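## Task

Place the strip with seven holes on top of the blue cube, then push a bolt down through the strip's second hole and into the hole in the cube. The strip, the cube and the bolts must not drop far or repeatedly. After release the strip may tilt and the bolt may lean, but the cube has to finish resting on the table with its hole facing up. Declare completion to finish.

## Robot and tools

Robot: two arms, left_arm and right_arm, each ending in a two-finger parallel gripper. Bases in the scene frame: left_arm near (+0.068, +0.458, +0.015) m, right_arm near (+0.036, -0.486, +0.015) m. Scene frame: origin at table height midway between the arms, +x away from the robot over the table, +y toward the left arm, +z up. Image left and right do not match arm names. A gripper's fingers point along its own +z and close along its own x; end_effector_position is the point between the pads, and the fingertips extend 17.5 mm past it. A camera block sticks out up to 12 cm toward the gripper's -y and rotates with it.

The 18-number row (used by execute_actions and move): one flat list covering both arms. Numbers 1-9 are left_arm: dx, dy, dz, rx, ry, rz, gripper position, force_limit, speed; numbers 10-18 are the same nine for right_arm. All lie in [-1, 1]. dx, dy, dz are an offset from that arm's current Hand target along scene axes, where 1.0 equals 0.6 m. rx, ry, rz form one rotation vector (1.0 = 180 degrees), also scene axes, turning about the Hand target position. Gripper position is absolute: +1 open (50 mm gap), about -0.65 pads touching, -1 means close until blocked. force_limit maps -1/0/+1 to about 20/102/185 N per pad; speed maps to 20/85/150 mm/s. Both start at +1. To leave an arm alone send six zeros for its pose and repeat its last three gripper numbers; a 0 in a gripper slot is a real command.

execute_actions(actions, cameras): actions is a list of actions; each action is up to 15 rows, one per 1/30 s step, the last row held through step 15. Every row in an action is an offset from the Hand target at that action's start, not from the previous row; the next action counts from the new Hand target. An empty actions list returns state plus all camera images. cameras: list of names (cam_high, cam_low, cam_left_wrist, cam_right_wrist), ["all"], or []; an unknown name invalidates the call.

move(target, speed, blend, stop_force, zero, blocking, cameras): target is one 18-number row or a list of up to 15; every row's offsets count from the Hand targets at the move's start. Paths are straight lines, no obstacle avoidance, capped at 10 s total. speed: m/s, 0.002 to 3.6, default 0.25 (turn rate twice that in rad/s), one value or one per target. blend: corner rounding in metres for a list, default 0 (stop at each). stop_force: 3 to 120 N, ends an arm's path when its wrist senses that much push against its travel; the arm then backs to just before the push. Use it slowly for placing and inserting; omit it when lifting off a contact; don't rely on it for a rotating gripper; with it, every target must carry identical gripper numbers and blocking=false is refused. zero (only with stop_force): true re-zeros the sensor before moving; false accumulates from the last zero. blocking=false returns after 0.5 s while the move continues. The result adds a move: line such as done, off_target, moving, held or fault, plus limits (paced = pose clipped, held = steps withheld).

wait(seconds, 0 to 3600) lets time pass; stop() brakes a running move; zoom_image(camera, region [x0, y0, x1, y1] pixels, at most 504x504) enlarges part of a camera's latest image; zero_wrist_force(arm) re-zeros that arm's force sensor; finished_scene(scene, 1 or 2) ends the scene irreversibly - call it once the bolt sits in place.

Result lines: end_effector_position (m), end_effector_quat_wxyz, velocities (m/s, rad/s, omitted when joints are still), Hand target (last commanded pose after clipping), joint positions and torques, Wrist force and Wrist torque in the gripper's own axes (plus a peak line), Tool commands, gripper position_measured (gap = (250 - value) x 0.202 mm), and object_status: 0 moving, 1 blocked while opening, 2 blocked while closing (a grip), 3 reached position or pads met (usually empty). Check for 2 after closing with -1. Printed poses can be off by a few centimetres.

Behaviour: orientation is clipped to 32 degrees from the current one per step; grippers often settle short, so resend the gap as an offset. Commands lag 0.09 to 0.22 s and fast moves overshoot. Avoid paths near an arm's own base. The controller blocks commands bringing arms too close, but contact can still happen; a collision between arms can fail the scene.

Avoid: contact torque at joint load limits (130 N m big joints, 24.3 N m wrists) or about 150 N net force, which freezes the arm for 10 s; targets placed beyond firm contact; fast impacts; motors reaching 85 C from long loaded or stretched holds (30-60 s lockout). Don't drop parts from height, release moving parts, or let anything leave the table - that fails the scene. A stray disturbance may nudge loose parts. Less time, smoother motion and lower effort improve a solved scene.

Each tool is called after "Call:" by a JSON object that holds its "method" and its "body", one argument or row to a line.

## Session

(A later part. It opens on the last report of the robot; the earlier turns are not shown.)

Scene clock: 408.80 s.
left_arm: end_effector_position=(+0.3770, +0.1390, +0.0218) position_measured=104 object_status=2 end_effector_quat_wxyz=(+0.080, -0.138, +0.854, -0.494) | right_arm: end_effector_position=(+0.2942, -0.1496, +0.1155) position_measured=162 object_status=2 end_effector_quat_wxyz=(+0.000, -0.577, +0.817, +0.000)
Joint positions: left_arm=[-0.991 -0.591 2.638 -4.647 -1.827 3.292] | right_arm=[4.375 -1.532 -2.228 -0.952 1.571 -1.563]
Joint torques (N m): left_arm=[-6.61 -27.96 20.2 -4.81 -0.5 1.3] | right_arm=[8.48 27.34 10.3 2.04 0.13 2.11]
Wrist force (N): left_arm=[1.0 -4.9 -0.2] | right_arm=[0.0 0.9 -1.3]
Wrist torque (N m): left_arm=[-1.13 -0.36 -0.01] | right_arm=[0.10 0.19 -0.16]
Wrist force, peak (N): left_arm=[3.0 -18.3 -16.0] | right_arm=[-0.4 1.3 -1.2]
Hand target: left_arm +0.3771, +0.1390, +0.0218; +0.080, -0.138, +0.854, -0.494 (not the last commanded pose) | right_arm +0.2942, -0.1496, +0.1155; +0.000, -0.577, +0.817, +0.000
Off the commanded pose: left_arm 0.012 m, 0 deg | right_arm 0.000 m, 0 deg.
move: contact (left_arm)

Call:
{"method": "move", "body": {
  "target": [
    [0, 0, 0, 0, 0, 0, 1, -0.8, -0.7, 0, 0, 0, 0, 0, 0, -1, -0.7, -0.8],
    [-0.0317, 0.0958, 0.0583, 0, 0, 0, 1, -0.8, -0.7, 0, 0, 0, 0, 0, 0, -1, -0.7, -0.8],
    [0.0132, 0.3833, 0.2967, 0.3163, 0.1047, 0, 1, -0.8, -0.7, 0, 0, 0, 0, 0, 0, -1, -0.7, -0.8]
  ],
  "speed": [0.1, 0.1, 0.3],
  "blend": [0, 0.01, 0]
}}

Call:
{"method": "move", "body": {
  "target": [
    [0, 0, 0, 0, 0, 0.5, 1, -0.8, -0.7, 0, 0, 0, 0, 0, 0, -1, -0.7, -0.8],
    [0, 0, 0, 0, 0, -0.969, 1, -0.8, -0.7, 0, 0, 0, 0, 0, 0, -1, -0.7, -0.8]
  ],
  "speed": 0.6,
  "blend": [0.1, 0],
  "cameras": ["all"]
}}

Call:
{"method": "zoom_image", "body": {
  "camera": "cam_high",
  "region": [340, 280, 490, 430]
}}

Call:
{"method": "zoom_image", "body": {
  "camera": "cam_low",
  "region": [180, 180, 320, 290]
}}

Scene clock: 470.57 s.
left_arm: end_effector_position=(+0.3629, +0.1814, +0.0477) position_measured=3 object_status=3 end_effector_quat_wxyz=(+0.080, -0.138, +0.854, -0.494) | right_arm: end_effector_position=(+0.2942, -0.1496, +0.1155) position_measured=162 object_status=2 end_effector_quat_wxyz=(+0.000, -0.577, +0.817, +0.000)
Joint positions: left_arm=[-0.921 -0.626 2.747 -4.712 -1.886 3.329] | right_arm=[4.375 -1.532 -2.228 -0.952 1.571 -1.563]
Joint torques (N m): left_arm=[-9.53 -25.08 -3.59 -2.11 1.53 -0.33] | right_arm=[8.48 27.61 10.51 2.14 -1.8 2.07]
Wrist force (N): left_arm=[1.4 -2.5 0.1] | right_arm=[-0.1 1.2 -1.4]
Wrist torque (N m): left_arm=[-1.10 -0.41 -0.18] | right_arm=[0.15 0.20 -0.15]
Wrist force, peak (N): left_arm=[1.4 -5.1 -0.4] | right_arm=[0.0 1.5 -1.5]
Hand target: left_arm +0.3630, +0.1813, +0.0477; +0.080, -0.138, +0.854, -0.494 (not the last commanded pose) | right_arm +0.2942, -0.1496, +0.1155; +0.000, -0.577, +0.817, +0.000
Off the commanded pose: left_arm 0.243 m, 60 deg | right_arm 0.000 m, 0 deg.
move: held (left_arm; a check stopped the path); path passed 1 of 3 targets; limits=held
pose unreachable (left arm): on one or more control steps of this call, first in action 0 (counted from 0), this arm could not follow its commanded pose, so it was not sent that pose on those steps. It may still have moved: this result reports where it is.
cause: moving toward the commanded pose would bring two parts of the arm too close to each other (joints 3 (elbow) to 5 (wrist 2) lie between them).

Scene clock: 471.07 s.
left_arm: end_effector_position=(+0.3630, +0.1813, +0.0476) position_measured=3 object_status=3 end_effector_quat_wxyz=(+0.080, -0.139, +0.854, -0.494) | right_arm: end_effector_position=(+0.2942, -0.1496, +0.1155) position_measured=162 object_status=2 end_effector_quat_wxyz=(+0.000, -0.577, +0.817, +0.000)
Joint positions: left_arm=[-0.923 -0.625 2.748 -4.713 -1.883 3.328] | right_arm=[4.375 -1.532 -2.228 -0.952 1.571 -1.563]
Joint torques (N m): left_arm=[6.12 -33.82 4.19 -2.32 -2.01 1.43] | right_arm=[8.6 27.4 10.45 2.27 -1.71 2.02]
Wrist force (N): left_arm=[1.3 -2.6 0.2] | right_arm=[0.0 0.9 -1.1]
Wrist torque (N m): left_arm=[-1.11 -0.39 0.02] | right_arm=[0.10 0.18 -0.16]
Wrist force, peak (N): left_arm=[1.7 -2.7 0.1] | right_arm=[0.2 1.2 -1.3]
Hand target: left_arm +0.3630, +0.1813, +0.0476; +0.080, -0.139, +0.854, -0.494 (not the last commanded pose) | right_arm +0.2942, -0.1496, +0.1155; +0.000, -0.577, +0.817, +0.000
Off the commanded pose: left_arm 0.000 m, 174 deg | right_arm 0.000 m, 0 deg.
move: held (left_arm; a check stopped the path); path passed 0 of 2 targets; limits=held
pose unreachable (left arm): on one or more control steps of this call, first in action 0 (counted from 0), this arm could not follow its commanded pose, so it was not sent that pose on those steps. It may still have moved: this result reports where it is.
cause: moving toward the commanded pose would bring two parts of the arm too close to each other (joints 3 (elbow) to 5 (wrist 2) lie between them).
cam_left_wrist: T_world_to_cam=[[-0.95412, -0.29938, -0.00449, 0.40666], [-0.25118, 0.80847, -0.53225, -0.02286], [0.16298, -0.5067, -0.84658, 0.2035]] pos_world=[0.34909, 0.24334, 0.16194]
cam_right_wrist: T_world_to_cam=[[-0.33134, -0.94231, 0.04758, -0.04742], [-0.83274, 0.31578, 0.45478, 0.2488], [-0.44357, 0.11107, -0.88933, 0.37172]] pos_world=[0.35637, -0.16453, 0.21969]

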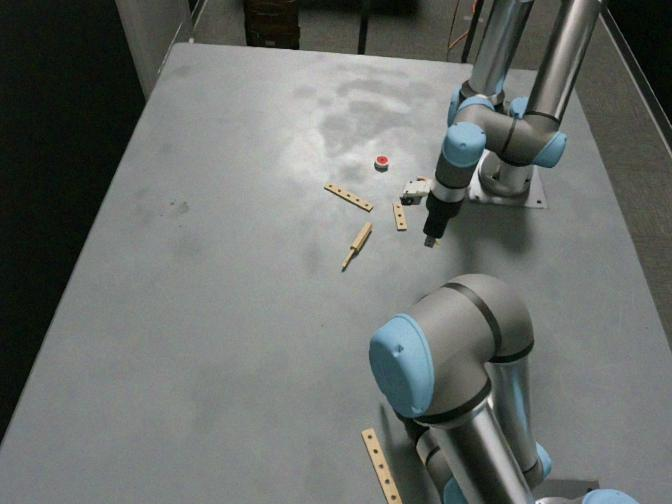

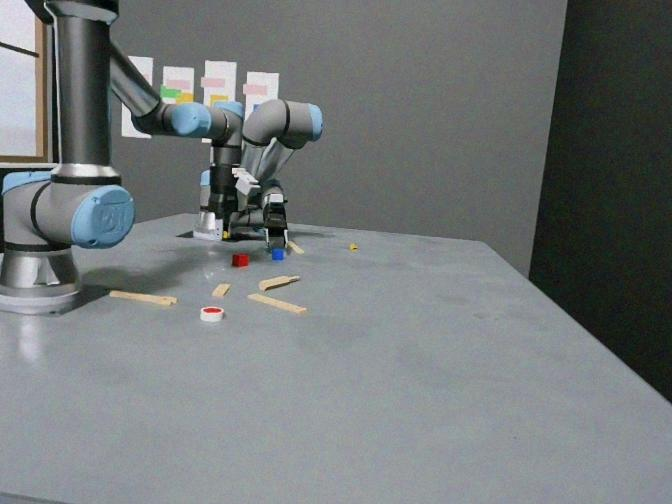

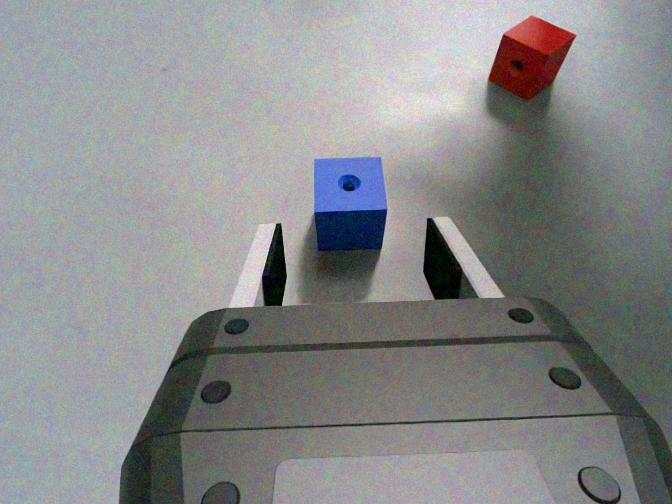

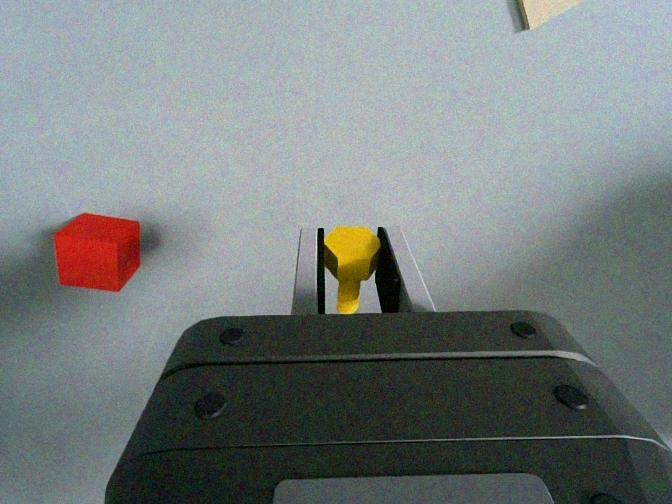

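Scaled by 3.360 from the camera's image (finer frame: 960x720).

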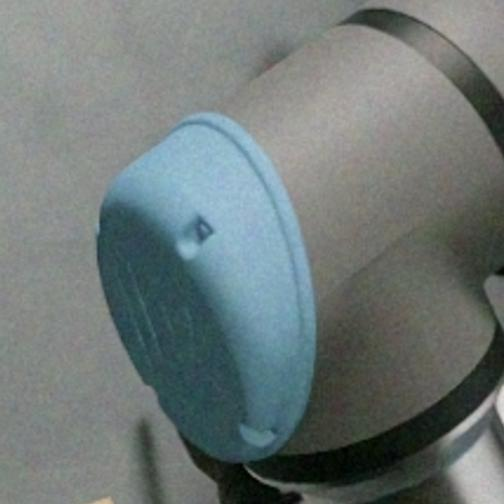

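Scaled by 3.600 from the camera's image (finer frame: 960x720).

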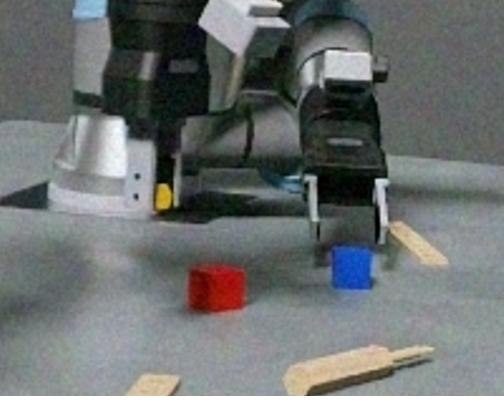

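Call:
{"method": "move", "body": {
  "target": [
    [0, 0, 0.08, 0.05, 0.017, 0, 1, -0.8, -0.7, 0, 0, 0, 0, 0, 0, -1, -0.7, -0.8],
    [0, 0, 0.25, 0.3163, 0.1047, 0, 1, -0.8, -0.7, 0, 0, 0, 0, 0, 0, -1, -0.7, -0.8]
  ],
  "speed": [0.15, 0.3],
  "blend": [0.02, 0],
  "cameras": ["cam_high", "cam_left_wrist"]
}}

Scene clock: 482.43 s.
left_arm: end_effector_position=(+0.3630, +0.1812, +0.1976) position_measured=3 object_status=3 end_effector_quat_wxyz=(+0.001, -0.160, +0.987, -0.001) | right_arm: end_effector_position=(+0.2942, -0.1496, +0.1155) position_measured=162 object_status=2 end_effector_quat_wxyz=(+0.000, -0.577, +0.817, +0.000)
Joint positions: left_arm=[-1.127 -1.774 2.131 -1.93 -1.569 3.301] | right_arm=[4.375 -1.532 -2.228 -0.952 1.571 -1.563]
Joint torques (N m): left_arm=[9.79 -20.16 -24.01 -1.59 -2.2 2.15] | right_arm=[8.57 26.81 11.03 2.45 -1.82 2.02]
Wrist force (N): left_arm=[1.1 -1.5 -0.2] | right_arm=[0.0 1.1 -1.4]
Wrist torque (N m): left_arm=[-0.38 -0.32 0.18] | right_arm=[0.13 0.20 -0.16]
Wrist force, peak (N): left_arm=[1.5 -2.8 0.0] | right_arm=[-0.3 1.2 -1.6]
Hand target: left_arm +0.3630, +0.1813, +0.1976; +0.001, -0.160, +0.987, -0.001 | right_arm +0.2942, -0.1496, +0.1155; +0.000, -0.577, +0.817, +0.000
Off the commanded pose: left_arm 0.000 m, 0 deg | right_arm 0.000 m, 0 deg.
move: done
cam_left_wrist: T_world_to_cam=[[-0.95291, -0.30306, 0.01115, 0.40443], [-0.26314, 0.84455, 0.46635, -0.14252], [-0.15074, 0.44146, -0.88453, 0.28002]] pos_world=[0.3901, 0.11931, 0.30964]

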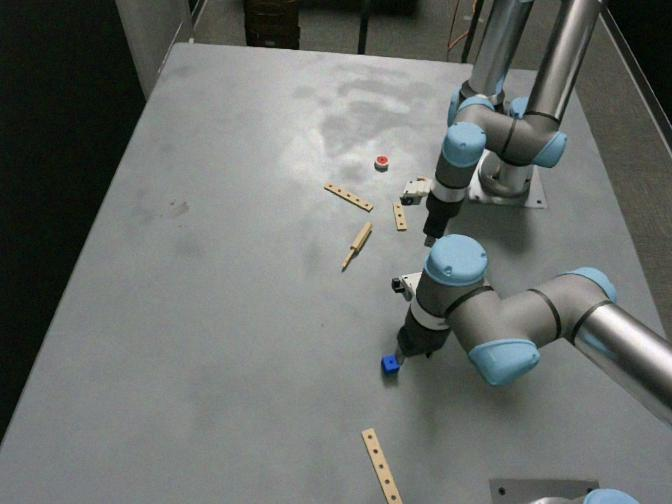

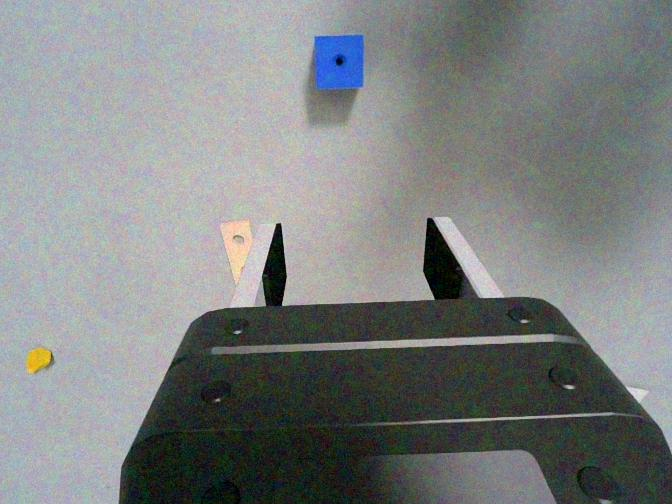

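Call:
{"method": "move", "body": {
  "target": [
    [0.018, 0.157, 0, 0, 0, 0.5, 1, -0.8, -0.7, 0, 0, 0, 0, 0, 0, -1, -0.7, -0.8],
    [0.0367, 0.3133, 0, 0, 0, -0.969, 1, -0.8, -0.7, 0, 0, 0, 0, 0, 0, -1, -0.7, -0.8]
  ],
  "speed": 0.6,
  "blend": [0.1, 0],
  "cameras": ["cam_high", "cam_left_wrist"]
}}

Scene clock: 497.63 s.
left_arm: end_effector_position=(+0.3850, +0.3693, +0.1976) position_measured=3 object_status=3 end_effector_quat_wxyz=(-0.001, +0.978, +0.208, -0.001) | right_arm: end_effector_position=(+0.2942, -0.1496, +0.1155) position_measured=162 object_status=2 end_effector_quat_wxyz=(+0.000, -0.577, +0.817, +0.000)
Joint positions: left_arm=[-0.726 -1.994 2.273 -1.846 -1.571 0.463] | right_arm=[4.375 -1.532 -2.228 -0.952 1.571 -1.563]
Joint torques (N m): left_arm=[-9.98 -1.85 -19.91 -2.79 0.99 -0.94] | right_arm=[8.93 26.99 11.42 2.7 -1.79 2.06]
Wrist force (N): left_arm=[0.9 -1.8 -0.3] | right_arm=[-0.1 0.8 -1.2]
Wrist torque (N m): left_arm=[-0.43 -0.27 -0.04] | right_arm=[0.08 0.20 -0.16]
Wrist force, peak (N): left_arm=[1.0 -2.5 -0.6] | right_arm=[0.0 1.2 -1.6]
Hand target: left_arm +0.3850, +0.3693, +0.1976; -0.001, +0.978, +0.208, -0.001 | right_arm +0.2942, -0.1496, +0.1155; +0.000, -0.577, +0.817, +0.000
Off the commanded pose: left_arm 0.000 m, 0 deg | right_arm 0.000 m, 0 deg.
move: done
cam_left_wrist: T_world_to_cam=[[0.91901, 0.39408, 0.01129, -0.49579], [0.34378, -0.81507, 0.46635, 0.08368], [0.19298, -0.4247, -0.88453, 0.38785]] pos_world=[0.35202, 0.42831, 0.30964]

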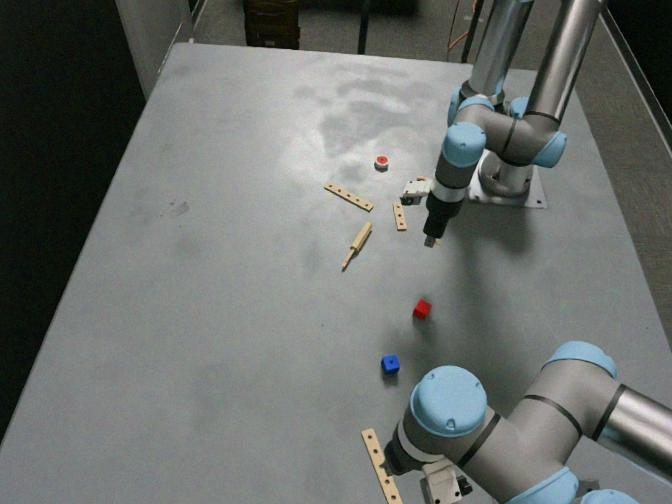

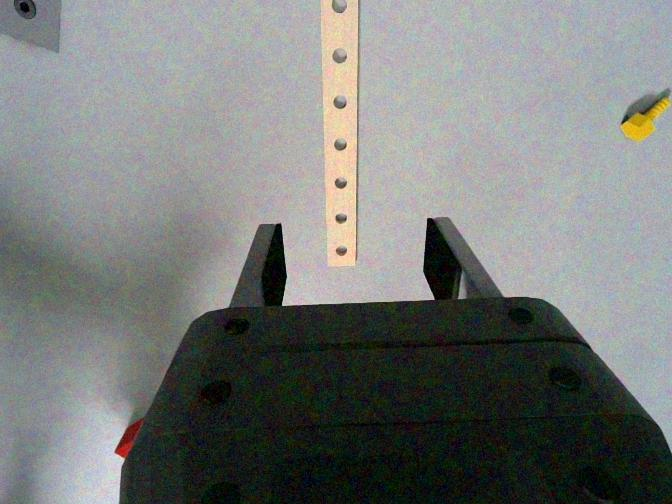

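Call:
{"method": "zoom_image", "body": {
  "camera": "cam_left_wrist",
  "region": [280, 0, 400, 140]
}}

Call:
{"method": "zoom_image", "body": {
  "camera": "cam_left_wrist",
  "region": [280, 130, 400, 270]
}}

Scaled by 3.600 from the camera's image (finer frame: 960x720).

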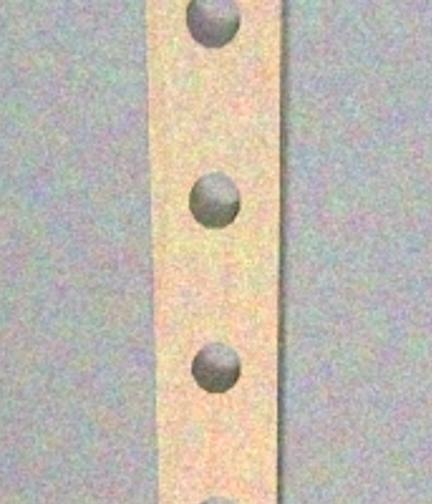

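Scaled by 3.600 from the camera's image (finer frame: 960x720).

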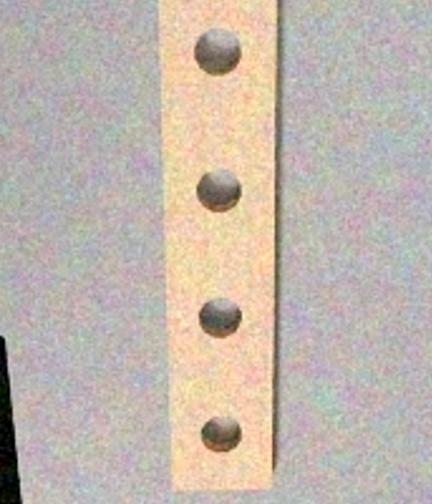

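Call:
{"method": "move", "body": {
  "target": [-0.0083, -0.4022, -0.1, 0, 0, -0.0311, 1, -0.8, -0.7, 0, 0, 0, 0, 0, 0, -1, -0.7, -0.8],
  "speed": 0.35,
  "cameras": ["cam_high", "cam_left_wrist"]
}}

Call:
{"method": "zoom_image", "body": {
  "camera": "cam_left_wrist",
  "region": [270, 100, 430, 240]
}}

Scene clock: 530.30 s.
left_arm: end_effector_position=(+0.3801, +0.1280, +0.1377) position_measured=3 object_status=3 end_effector_quat_wxyz=(-0.001, +0.987, +0.160, -0.001) | right_arm: end_effector_position=(+0.2942, -0.1496, +0.1155) position_measured=162 object_status=2 end_effector_quat_wxyz=(+0.000, -0.577, +0.817, +0.000)
Joint positions: left_arm=[-1.146 -1.567 2.118 -2.119 -1.572 0.14] | right_arm=[4.375 -1.532 -2.228 -0.952 1.571 -1.563]
Joint torques (N m): left_arm=[-2.29 -16.99 -14.61 -2.72 1.19 0.92] | right_arm=[8.4 27.58 11.73 2.89 -1.74 2.04]
Wrist force (N): left_arm=[0.8 -1.8 -0.2] | right_arm=[0.1 1.1 -1.0]
Wrist torque (N m): left_arm=[-0.42 -0.28 -0.01] | right_arm=[0.14 0.18 -0.16]
Wrist force, peak (N): left_arm=[2.6 -5.0 -1.0] | right_arm=[-0.3 1.3 -1.6]
Hand target: left_arm +0.3801, +0.1279, +0.1376; -0.001, +0.987, +0.160, -0.001 | right_arm +0.2942, -0.1496, +0.1155; +0.000, -0.577, +0.817, +0.000
Off the commanded pose: left_arm 0.000 m, 0 deg | right_arm 0.000 m, 0 deg.
move: done
cam_left_wrist: T_world_to_cam=[[0.953, 0.30278, 0.01127, -0.39675], [0.26283, -0.84461, 0.46642, -0.0488], [0.15074, -0.44154, -0.88449, 0.25157]] pos_world=[0.35301, 0.18999, 0.24974]

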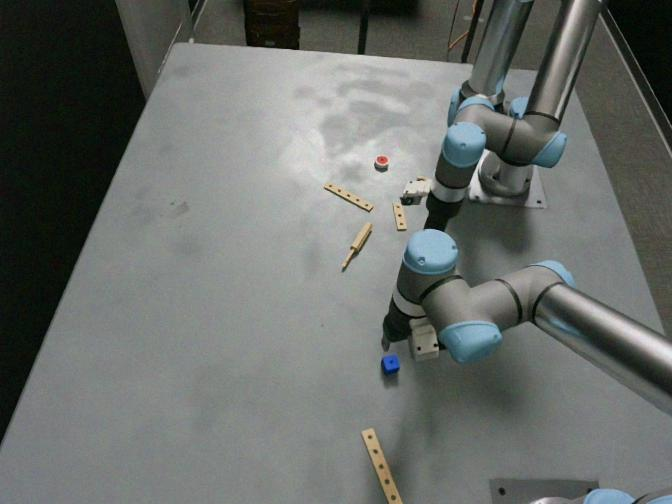

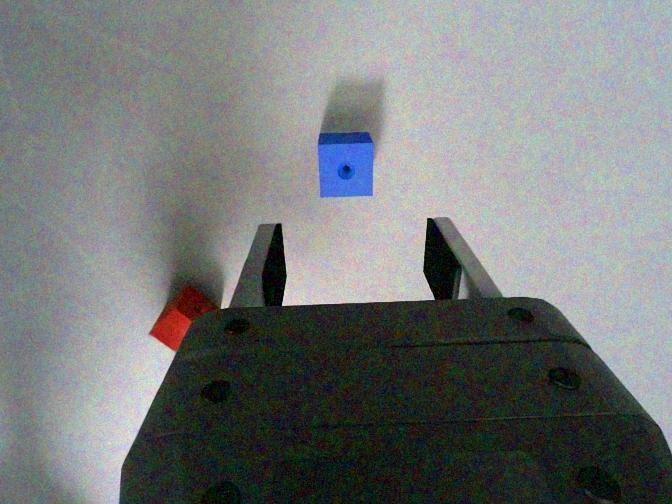

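Scaled by 3.150 from the camera's image (finer frame: 960x720).

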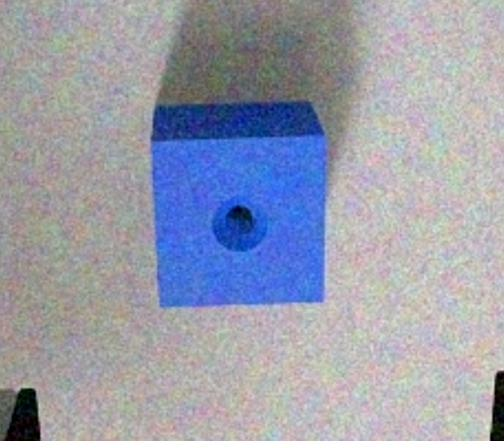

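Call:
{"method": "move", "body": {
  "target": [0.0097, 0.398, -0.166, 0, 0, 0.0322, 1, -0.8, -0.7, 0, 0, 0, 0, 0, 0, -1, -0.7, -0.8],
  "speed": 0.35,
  "cameras": ["cam_left_wrist"]
}}

Call:
{"method": "move", "body": {
  "target": [0, 0, -0.047, 0, 0, 0, 1, -0.8, -0.7, 0, 0, 0, 0, 0, 0, -1, -0.7, -0.8],
  "speed": 0.015,
  "stop_force": 5,
  "cameras": ["cam_left_wrist"]
}}

Scene clock: 551.53 s.
left_arm: end_effector_position=(+0.3859, +0.3666, +0.0380) position_measured=3 object_status=3 end_effector_quat_wxyz=(-0.001, +0.978, +0.210, -0.001) | right_arm: end_effector_position=(+0.2942, -0.1496, +0.1155) position_measured=162 object_status=2 end_effector_quat_wxyz=(+0.000, -0.577, +0.817, +0.000)
Joint positions: left_arm=[-0.731 -1.678 2.559 -2.448 -1.572 0.454] | right_arm=[4.375 -1.532 -2.228 -0.952 1.571 -1.563]
Joint torques (N m): left_arm=[7.28 -19.59 -17.69 -3.36 0.13 0.52] | right_arm=[8.69 27 11.79 3.01 -1.83 1.98]
Wrist force (N): left_arm=[0.9 -1.6 0.2] | right_arm=[-0.3 1.1 -1.3]
Wrist torque (N m): left_arm=[-0.41 -0.29 0.19] | right_arm=[0.13 0.24 -0.17]
Wrist force, peak (N): left_arm=[1.9 -5.1 1.5] | right_arm=[-0.1 0.9 -1.8]
Hand target: left_arm +0.3859, +0.3667, +0.0380; -0.001, +0.978, +0.210, -0.001 | right_arm +0.2942, -0.1496, +0.1155; +0.000, -0.577, +0.817, +0.000
Off the commanded pose: left_arm 0.000 m, 0 deg | right_arm 0.000 m, 0 deg.
move: done
cam_left_wrist: T_world_to_cam=[[0.91756, 0.39743, 0.01109, -0.49441], [0.34684, -0.81376, 0.46638, 0.15395], [0.19438, -0.42408, -0.88452, 0.2446]] pos_world=[0.35271, 0.42551, 0.15004]

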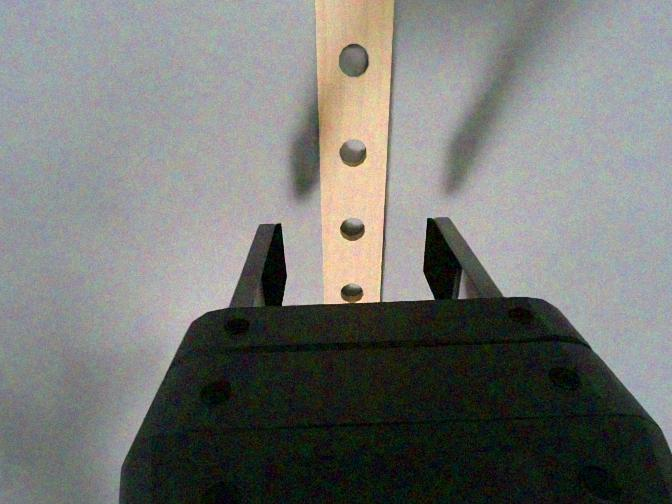

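Scene clock: 554.07 s.
left_arm: end_effector_position=(+0.3859, +0.3668, +0.0172) position_measured=3 object_status=3 end_effector_quat_wxyz=(-0.001, +0.978, +0.210, -0.001) | right_arm: end_effector_position=(+0.2942, -0.1496, +0.1155) position_measured=162 object_status=2 end_effector_quat_wxyz=(+0.000, -0.577, +0.817, +0.000)
Joint positions: left_arm=[-0.73 -1.606 2.584 -2.546 -1.572 0.455] | right_arm=[4.375 -1.532 -2.228 -0.952 1.571 -1.563]
Joint torques (N m): left_arm=[-0.15 -10.73 -27.42 -4.53 1.23 1.61] | right_arm=[8.75 26.79 11.55 3.15 -1.77 2]
Wrist force (N): left_arm=[1.3 -1.3 -0.1] | right_arm=[-0.4 0.8 -1.1]
Wrist torque (N m): left_arm=[-0.36 -0.35 0.19] | right_arm=[0.08 0.26 -0.16]
Wrist force, peak (N): left_arm=[-7.0 -13.9 -68.4] | right_arm=[-0.2 1.2 -1.6]
Hand target: left_arm +0.3859, +0.3667, +0.0172; -0.001, +0.978, +0.210, -0.001 (not the last commanded pose) | right_arm +0.2942, -0.1496, +0.1155; +0.000, -0.577, +0.817, +0.000
Off the commanded pose: left_arm 0.007 m, 0 deg | right_arm 0.000 m, 0 deg.
move: contact (left_arm)
cam_left_wrist: T_world_to_cam=[[0.91755, 0.39747, 0.01117, -0.49424], [0.34683, -0.81374, 0.46641, 0.16372], [0.19448, -0.42407, -0.8845, 0.22621]] pos_world=[0.35271, 0.42561, 0.12924]

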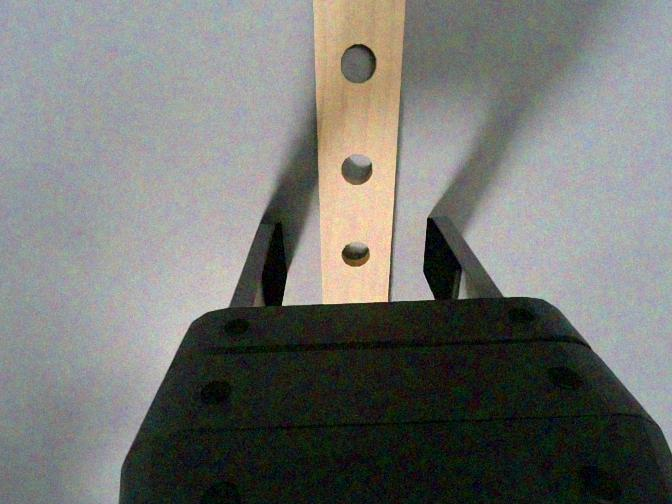

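Call:
{"method": "move", "body": {
  "target": [
    [0, 0, 0.0013, 0, 0, 0, 1, -0.8, -0.7, 0, 0, 0, 0, 0, 0, -1, -0.7, -0.8],
    [0, 0, 0.00135, 0, 0, 0, -1, -0.7, -0.7, 0, 0, 0, 0, 0, 0, -1, -0.7, -0.8],
    [0, 0, 0.0014, 0, 0, 0, -1, -0.7, -0.7, 0, 0, 0, 0, 0, 0, -1, -0.7, -0.8]
  ],
  "speed": 0.02,
  "cameras": ["cam_left_wrist"]
}}

Call:
{"method": "move", "body": {
  "target": [0, 0, 0.12, 0, 0, 0, -1, -0.7, -0.7, 0, 0, 0, 0, 0, 0, -1, -0.7, -0.8],
  "speed": 0.1,
  "cameras": ["cam_left_wrist","cam_low", "cam_high"]
}}

Call:
{"method": "zoom_image", "body": {
  "camera": "cam_left_wrist",
  "region": [220, 0, 500, 310]
}}

Call:
{"method": "zoom_image", "body": {
  "camera": "cam_low",
  "region": [180, 180, 380, 290]
}}

Scene clock: 570.30 s.
left_arm: end_effector_position=(+0.3859, +0.3667, +0.0181) position_measured=136 object_status=2 end_effector_quat_wxyz=(-0.001, +0.978, +0.210, -0.001) | right_arm: end_effector_position=(+0.2942, -0.1496, +0.1155) position_measured=162 object_status=2 end_effector_quat_wxyz=(+0.000, -0.577, +0.817, +0.000)
Joint positions: left_arm=[-0.73 -1.609 2.583 -2.542 -1.572 0.455] | right_arm=[4.375 -1.532 -2.228 -0.952 1.571 -1.563]
Joint torques (N m): left_arm=[-6.89 -5.83 -3.19 -4.22 1.35 0.99] | right_arm=[8.25 26.53 12.18 3.32 -1.76 1.93]
Wrist force (N): left_arm=[1.4 -1.0 -0.7] | right_arm=[-0.2 0.7 -1.2]
Wrist torque (N m): left_arm=[-0.37 -0.34 0.19] | right_arm=[0.09 0.22 -0.16]
Wrist force, peak (N): left_arm=[1.6 -1.3 -0.1] | right_arm=[-0.1 1.5 -1.6]
Hand target: left_arm +0.3859, +0.3667, +0.0181; -0.001, +0.978, +0.210, -0.001 | right_arm +0.2942, -0.1496, +0.1155; +0.000, -0.577, +0.817, +0.000
Off the commanded pose: left_arm 0.000 m, 0 deg | right_arm 0.000 m, 0 deg.
move: done
cam_left_wrist: T_world_to_cam=[[0.91755, 0.39747, 0.01117, -0.49425], [0.34683, -0.81374, 0.46641, 0.16335], [0.19448, -0.42407, -0.8845, 0.22692]] pos_world=[0.35271, 0.42561, 0.13004]

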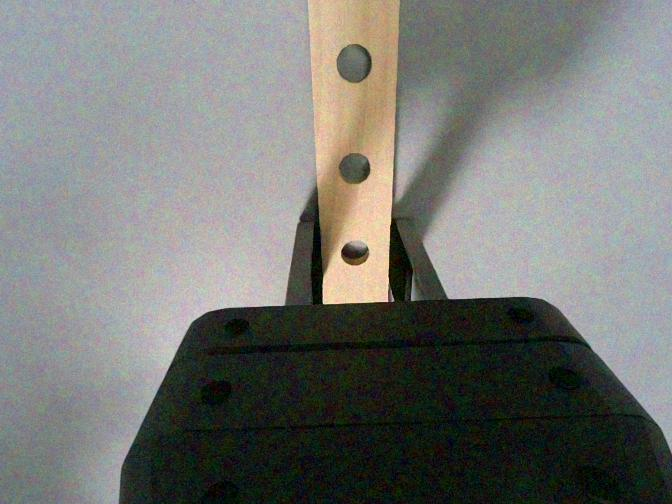

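Scene clock: 571.47 s.
left_arm: end_effector_position=(+0.3859, +0.3667, +0.0901) position_measured=136 object_status=2 end_effector_quat_wxyz=(-0.001, +0.978, +0.210, -0.001) | right_arm: end_effector_position=(+0.2942, -0.1496, +0.1155) position_measured=162 object_status=2 end_effector_quat_wxyz=(+0.000, -0.577, +0.817, +0.000)
Joint positions: left_arm=[-0.73 -1.824 2.48 -2.224 -1.572 0.455] | right_arm=[4.375 -1.532 -2.228 -0.952 1.571 -1.563]
Joint torques (N m): left_arm=[-9.44 -9.97 -9.24 -2.38 1.05 -1.86] | right_arm=[8.61 26.36 11.36 3.32 -1.77 1.99]
Wrist force (N): left_arm=[1.1 -1.1 0.2] | right_arm=[-0.2 1.0 -1.5]
Wrist torque (N m): left_arm=[-0.32 -0.32 0.16] | right_arm=[0.12 0.23 -0.16]
Wrist force, peak (N): left_arm=[1.6 -1.3 -1.8] | right_arm=[-0.2 1.2 -1.6]
Hand target: left_arm +0.3859, +0.3667, +0.0901; -0.001, +0.978, +0.210, -0.001 | right_arm +0.2942, -0.1496, +0.1155; +0.000, -0.577, +0.817, +0.000
Off the commanded pose: left_arm 0.000 m, 0 deg | right_arm 0.000 m, 0 deg.
move: done
cam_left_wrist: T_world_to_cam=[[0.91752, 0.39753, 0.0112, -0.49508], [0.34684, -0.81366, 0.46655, 0.12966], [0.19458, -0.42419, -0.88442, 0.29068]] pos_world=[0.35271, 0.42561, 0.20214]
Images, in order (width x height): cam_high 672x504, cam_low 672x504, cam_left_wrist 672x504.

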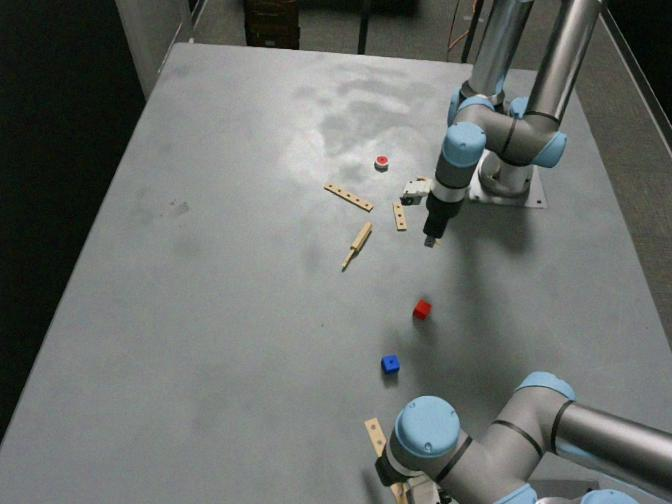

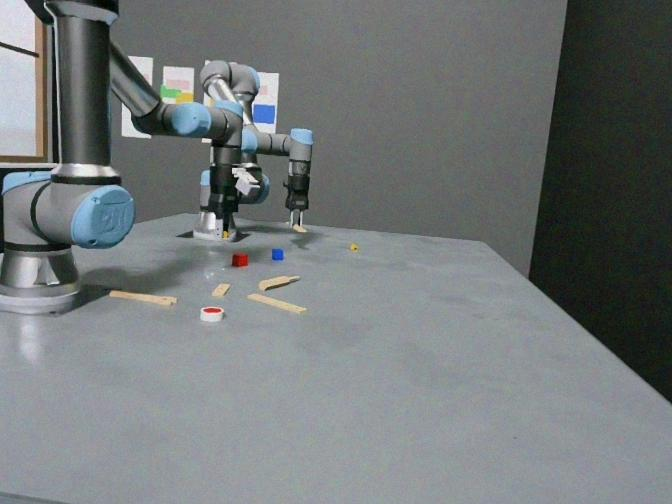

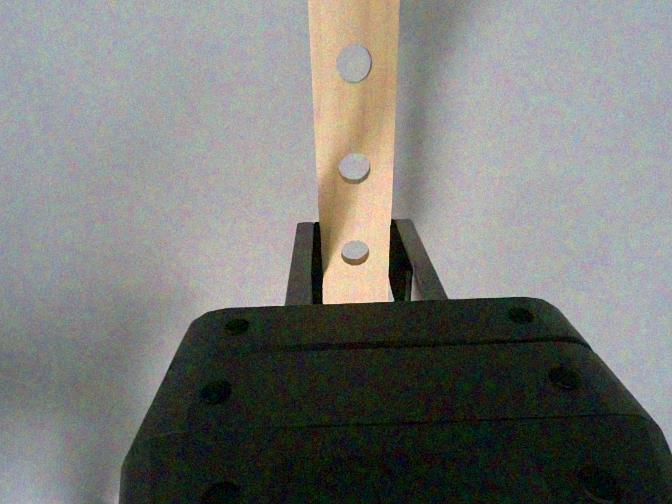

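Scaled by 1.626 from the camera's image (finer frame: 960x720).

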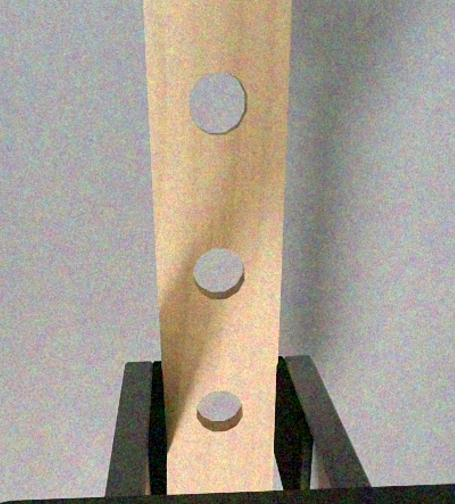

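Scaled by 2.520 from the camera's image (finer frame: 960x720).

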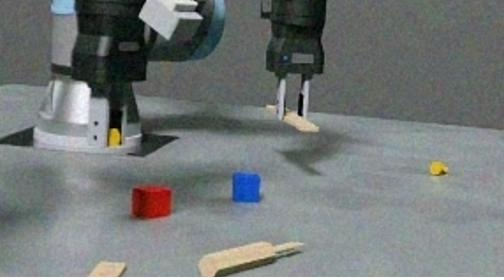

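Call:
{"method": "move", "body": {
  "target": [
    [-0.04, -0.3018, 0, 0, 0, -0.033, -1, -0.7, -0.7, 0, 0, 0, 0, 0, 0, -1, -0.7, -0.8],
    [-0.04, -0.3018, -0.055, 0, 0, -0.033, -1, -0.7, -0.7, 0, 0, 0, 0, 0, 0, -1, -0.7, -0.8]
  ],
  "speed": 0.2,
  "cameras": ["cam_low", "cam_high"]
}}

Call:
{"method": "zoom_image", "body": {
  "camera": "cam_high",
  "region": [360, 330, 460, 430]
}}

Call:
{"method": "zoom_image", "body": {
  "camera": "cam_low",
  "region": [230, 200, 330, 290]
}}

Scene clock: 599.40 s.
left_arm: end_effector_position=(+0.3618, +0.1857, +0.0571) position_measured=136 object_status=2 end_effector_quat_wxyz=(-0.001, +0.987, +0.159, -0.001) | right_arm: end_effector_position=(+0.2942, -0.1496, +0.1155) position_measured=162 object_status=2 end_effector_quat_wxyz=(+0.000, -0.577, +0.817, +0.000)
Joint positions: left_arm=[-1.122 -1.546 2.362 -2.384 -1.572 0.167] | right_arm=[4.375 -1.532 -2.228 -0.952 1.571 -1.563]
Joint torques (N m): left_arm=[11.18 -18.43 -27.53 -4.76 1.36 1.93] | right_arm=[8.14 26.47 12.01 3.49 -1.78 1.9]
Wrist force (N): left_arm=[1.2 -1.4 0.1] | right_arm=[-0.1 1.4 -1.4]
Wrist torque (N m): left_arm=[-0.37 -0.34 -0.01] | right_arm=[0.17 0.20 -0.17]
Wrist force, peak (N): left_arm=[3.1 -3.7 0.1] | right_arm=[0.0 1.4 -1.7]
Hand target: left_arm +0.3619, +0.1857, +0.0571; -0.001, +0.987, +0.159, -0.001 | right_arm +0.2942, -0.1496, +0.1155; +0.000, -0.577, +0.817, +0.000
Off the commanded pose: left_arm 0.000 m, 0 deg | right_arm 0.000 m, 0 deg.
move: done
Images, in order (width x height): cam_high 672x504, cam_low 672x504.

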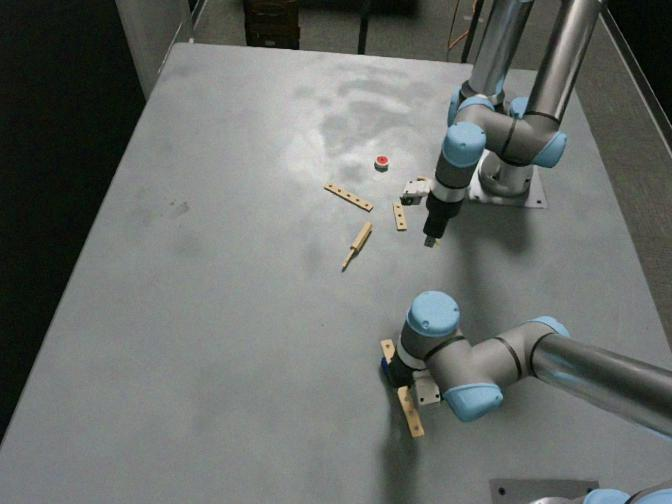

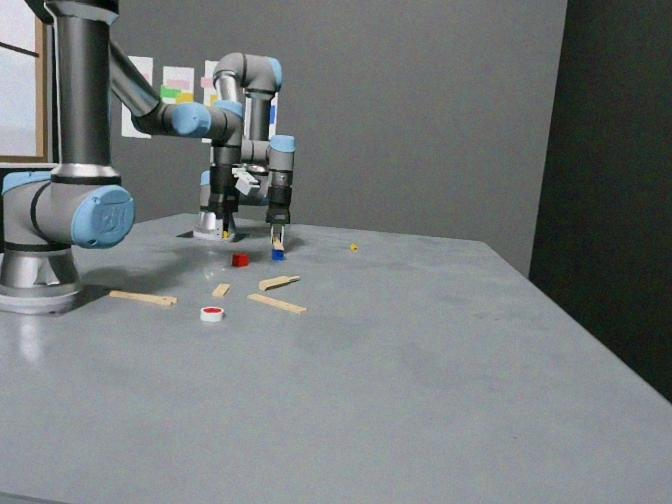

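Scaled by 5.040 from the camera's image (finer frame: 960x720).

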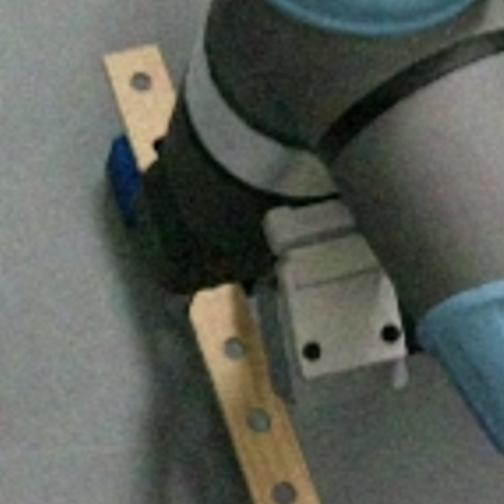

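Scaled by 5.040 from the camera's image (finer frame: 960x720).

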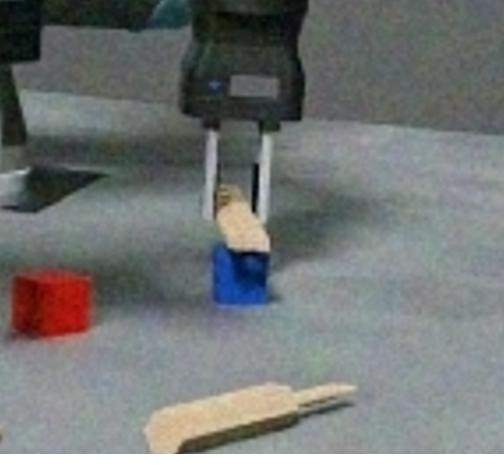

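Call:
{"method": "move", "body": {
  "target": [
    [0, 0, -0.0148, 0, 0, 0, -1, -0.7, -0.7, 0.2097, 0.2493, 0.0908, 0, 0, 0.71, -1, -0.7, -0.8],
    [0, 0, -0.0148, 0, 0, 0, -1, -0.7, -0.7, 0.1813, 0.3542, -0.0342, 0.3623, -0.3698, 0.5796, -1, -0.7, -0.8]
  ],
  "speed": [0.25, 0.2],
  "cameras": ["all"]
}}

Call:
{"method": "zoom_image", "body": {
  "camera": "cam_right_wrist",
  "region": [200, 100, 480, 320]
}}

Call:
{"method": "zoom_image", "body": {
  "camera": "cam_low",
  "region": [200, 180, 340, 290]
}}

Scene clock: 668.87 s.
left_arm: end_effector_position=(+0.3619, +0.1857, +0.0482) position_measured=136 object_status=2 end_effector_quat_wxyz=(-0.001, +0.987, +0.159, -0.001) | right_arm: end_effector_position=(+0.4036, +0.0595, +0.0976) position_measured=162 object_status=2 end_effector_quat_wxyz=(-0.592, +0.790, +0.128, -0.097)
Joint positions: left_arm=[-1.122 -1.524 2.372 -2.417 -1.572 0.167] | right_arm=[3.994 -2.455 -1.869 0.66 2.546 -3.584]
Joint torques (N m): left_arm=[9.98 -26.24 -23.38 -1.73 -0.82 1.83] | right_arm=[1 48.22 12.11 3.55 1.05 0.2]
Wrist force (N): left_arm=[1.2 -1.4 0.3] | right_arm=[-2.0 -1.0 -1.5]
Wrist torque (N m): left_arm=[-0.36 -0.34 -0.01] | right_arm=[-0.45 0.27 -0.43]
Wrist force, peak (N): left_arm=[1.4 -1.8 0.4] | right_arm=[-0.5 -7.8 -2.7]
Hand target: left_arm +0.3619, +0.1857, +0.0482; -0.001, +0.987, +0.159, -0.001 | right_arm +0.4036, +0.0595, +0.0976; -0.592, +0.790, +0.128, -0.097 (not the last commanded pose)
Tool commands: left_gripper/position=-1.0 left_gripper/force_limit=-0.7 left_gripper/speed=-0.7 right_gripper/position=-1.0 right_gripper/force_limit=-0.701961 right_gripper/speed=-0.796078
Off the commanded pose: left_arm 0.000 m, 0 deg | right_arm 0.004 m, 4 deg.
FORCE FAULT: contact force on the right arm reached its limit, and that arm stopped. The contact can be on any part of that arm, not only on its tool. That arm's remaining commands of this call were not run. That arm is still stopped at the end of this call. That arm stays stopped for about 10 more seconds. Until then a move that you send moves the other arm only, and its call returns only when the move has ended. Once the stop has ended, the next robot result says so. If the stop ends while you think or write, that arm runs what you send next, counted from a new Hand target: where the arm stands when the stop ends. While its stop runs, that arm takes no new command, but its gripper still runs the gripper command that each later call begins with. Until it ends, the stop uses up actions while you think or wait. An arm that is not stopped still takes commands.
move: fault (right_arm)
cam_left_wrist: T_world_to_cam=[[0.95375, 0.30039, 0.01119, -0.39562], [0.26076, -0.8453, 0.46635, 0.04731], [0.14954, -0.44186, -0.88453, 0.2011]] pos_world=[0.33491, 0.24768, 0.16024]
cam_right_wrist: T_world_to_cam=[[0.96157, 0.27418, 0.01474, -0.40437], [0.19842, -0.65678, -0.7275, 0.03906], [-0.18979, 0.70247, -0.68595, 0.22365]] pos_world=[0.42352, -0.02058, 0.18779]

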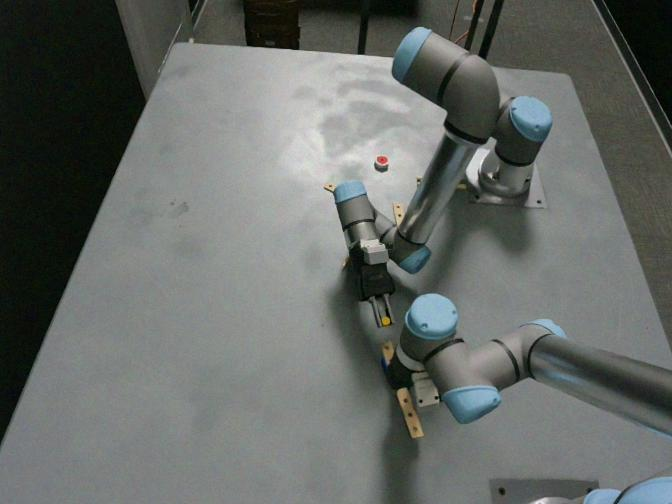

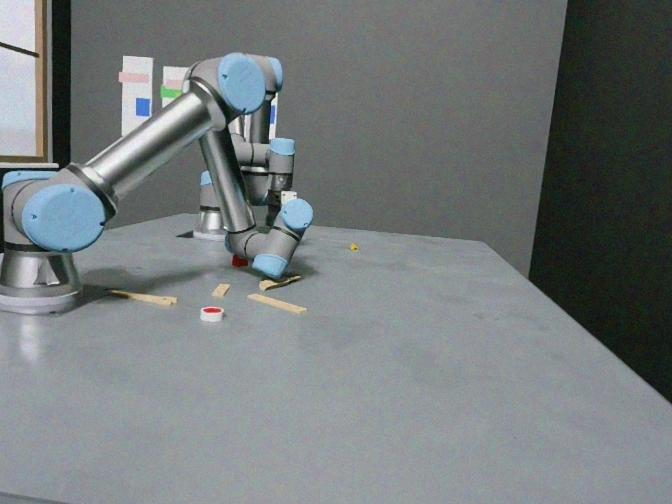

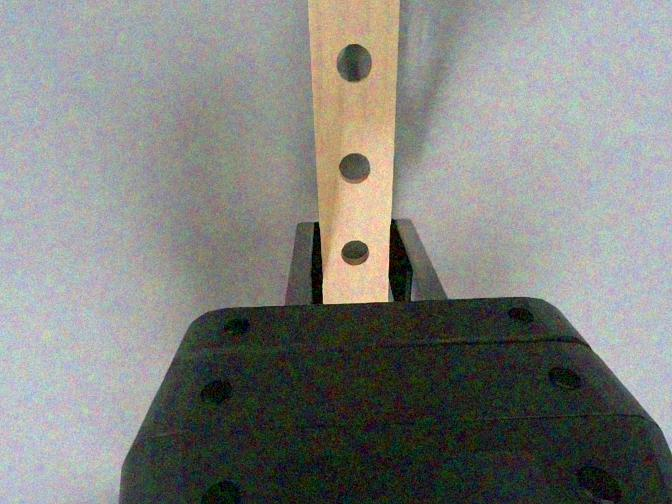

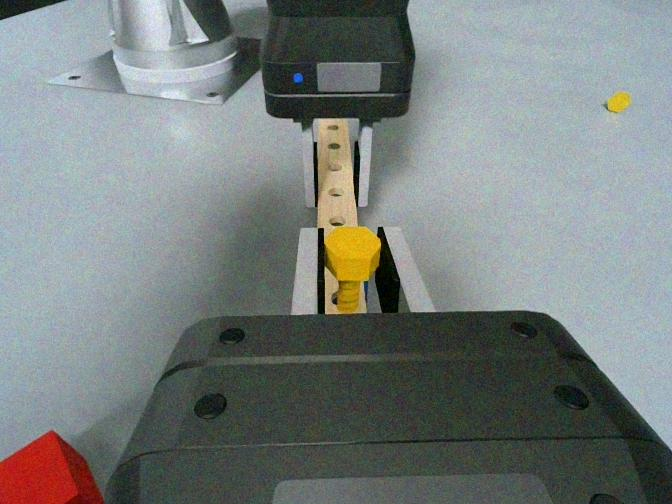

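Scaled by 1.800 from the camera's image (finer frame: 960x720).

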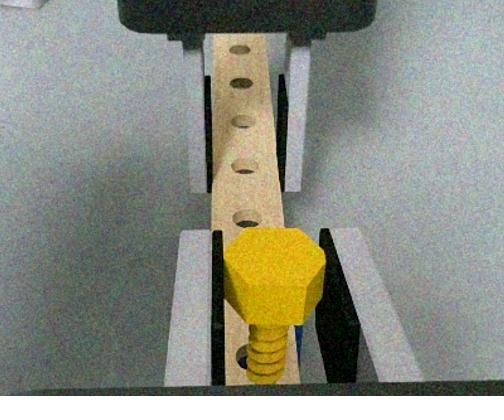

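Scaled by 3.600 from the camera's image (finer frame: 960x720).

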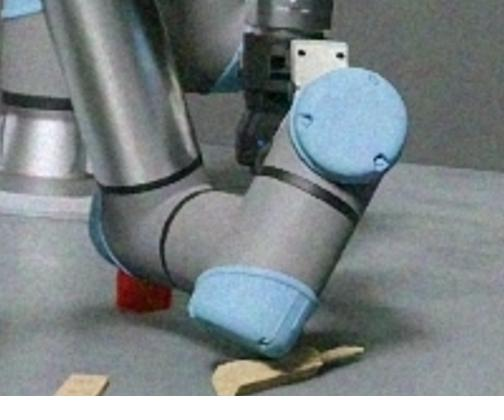

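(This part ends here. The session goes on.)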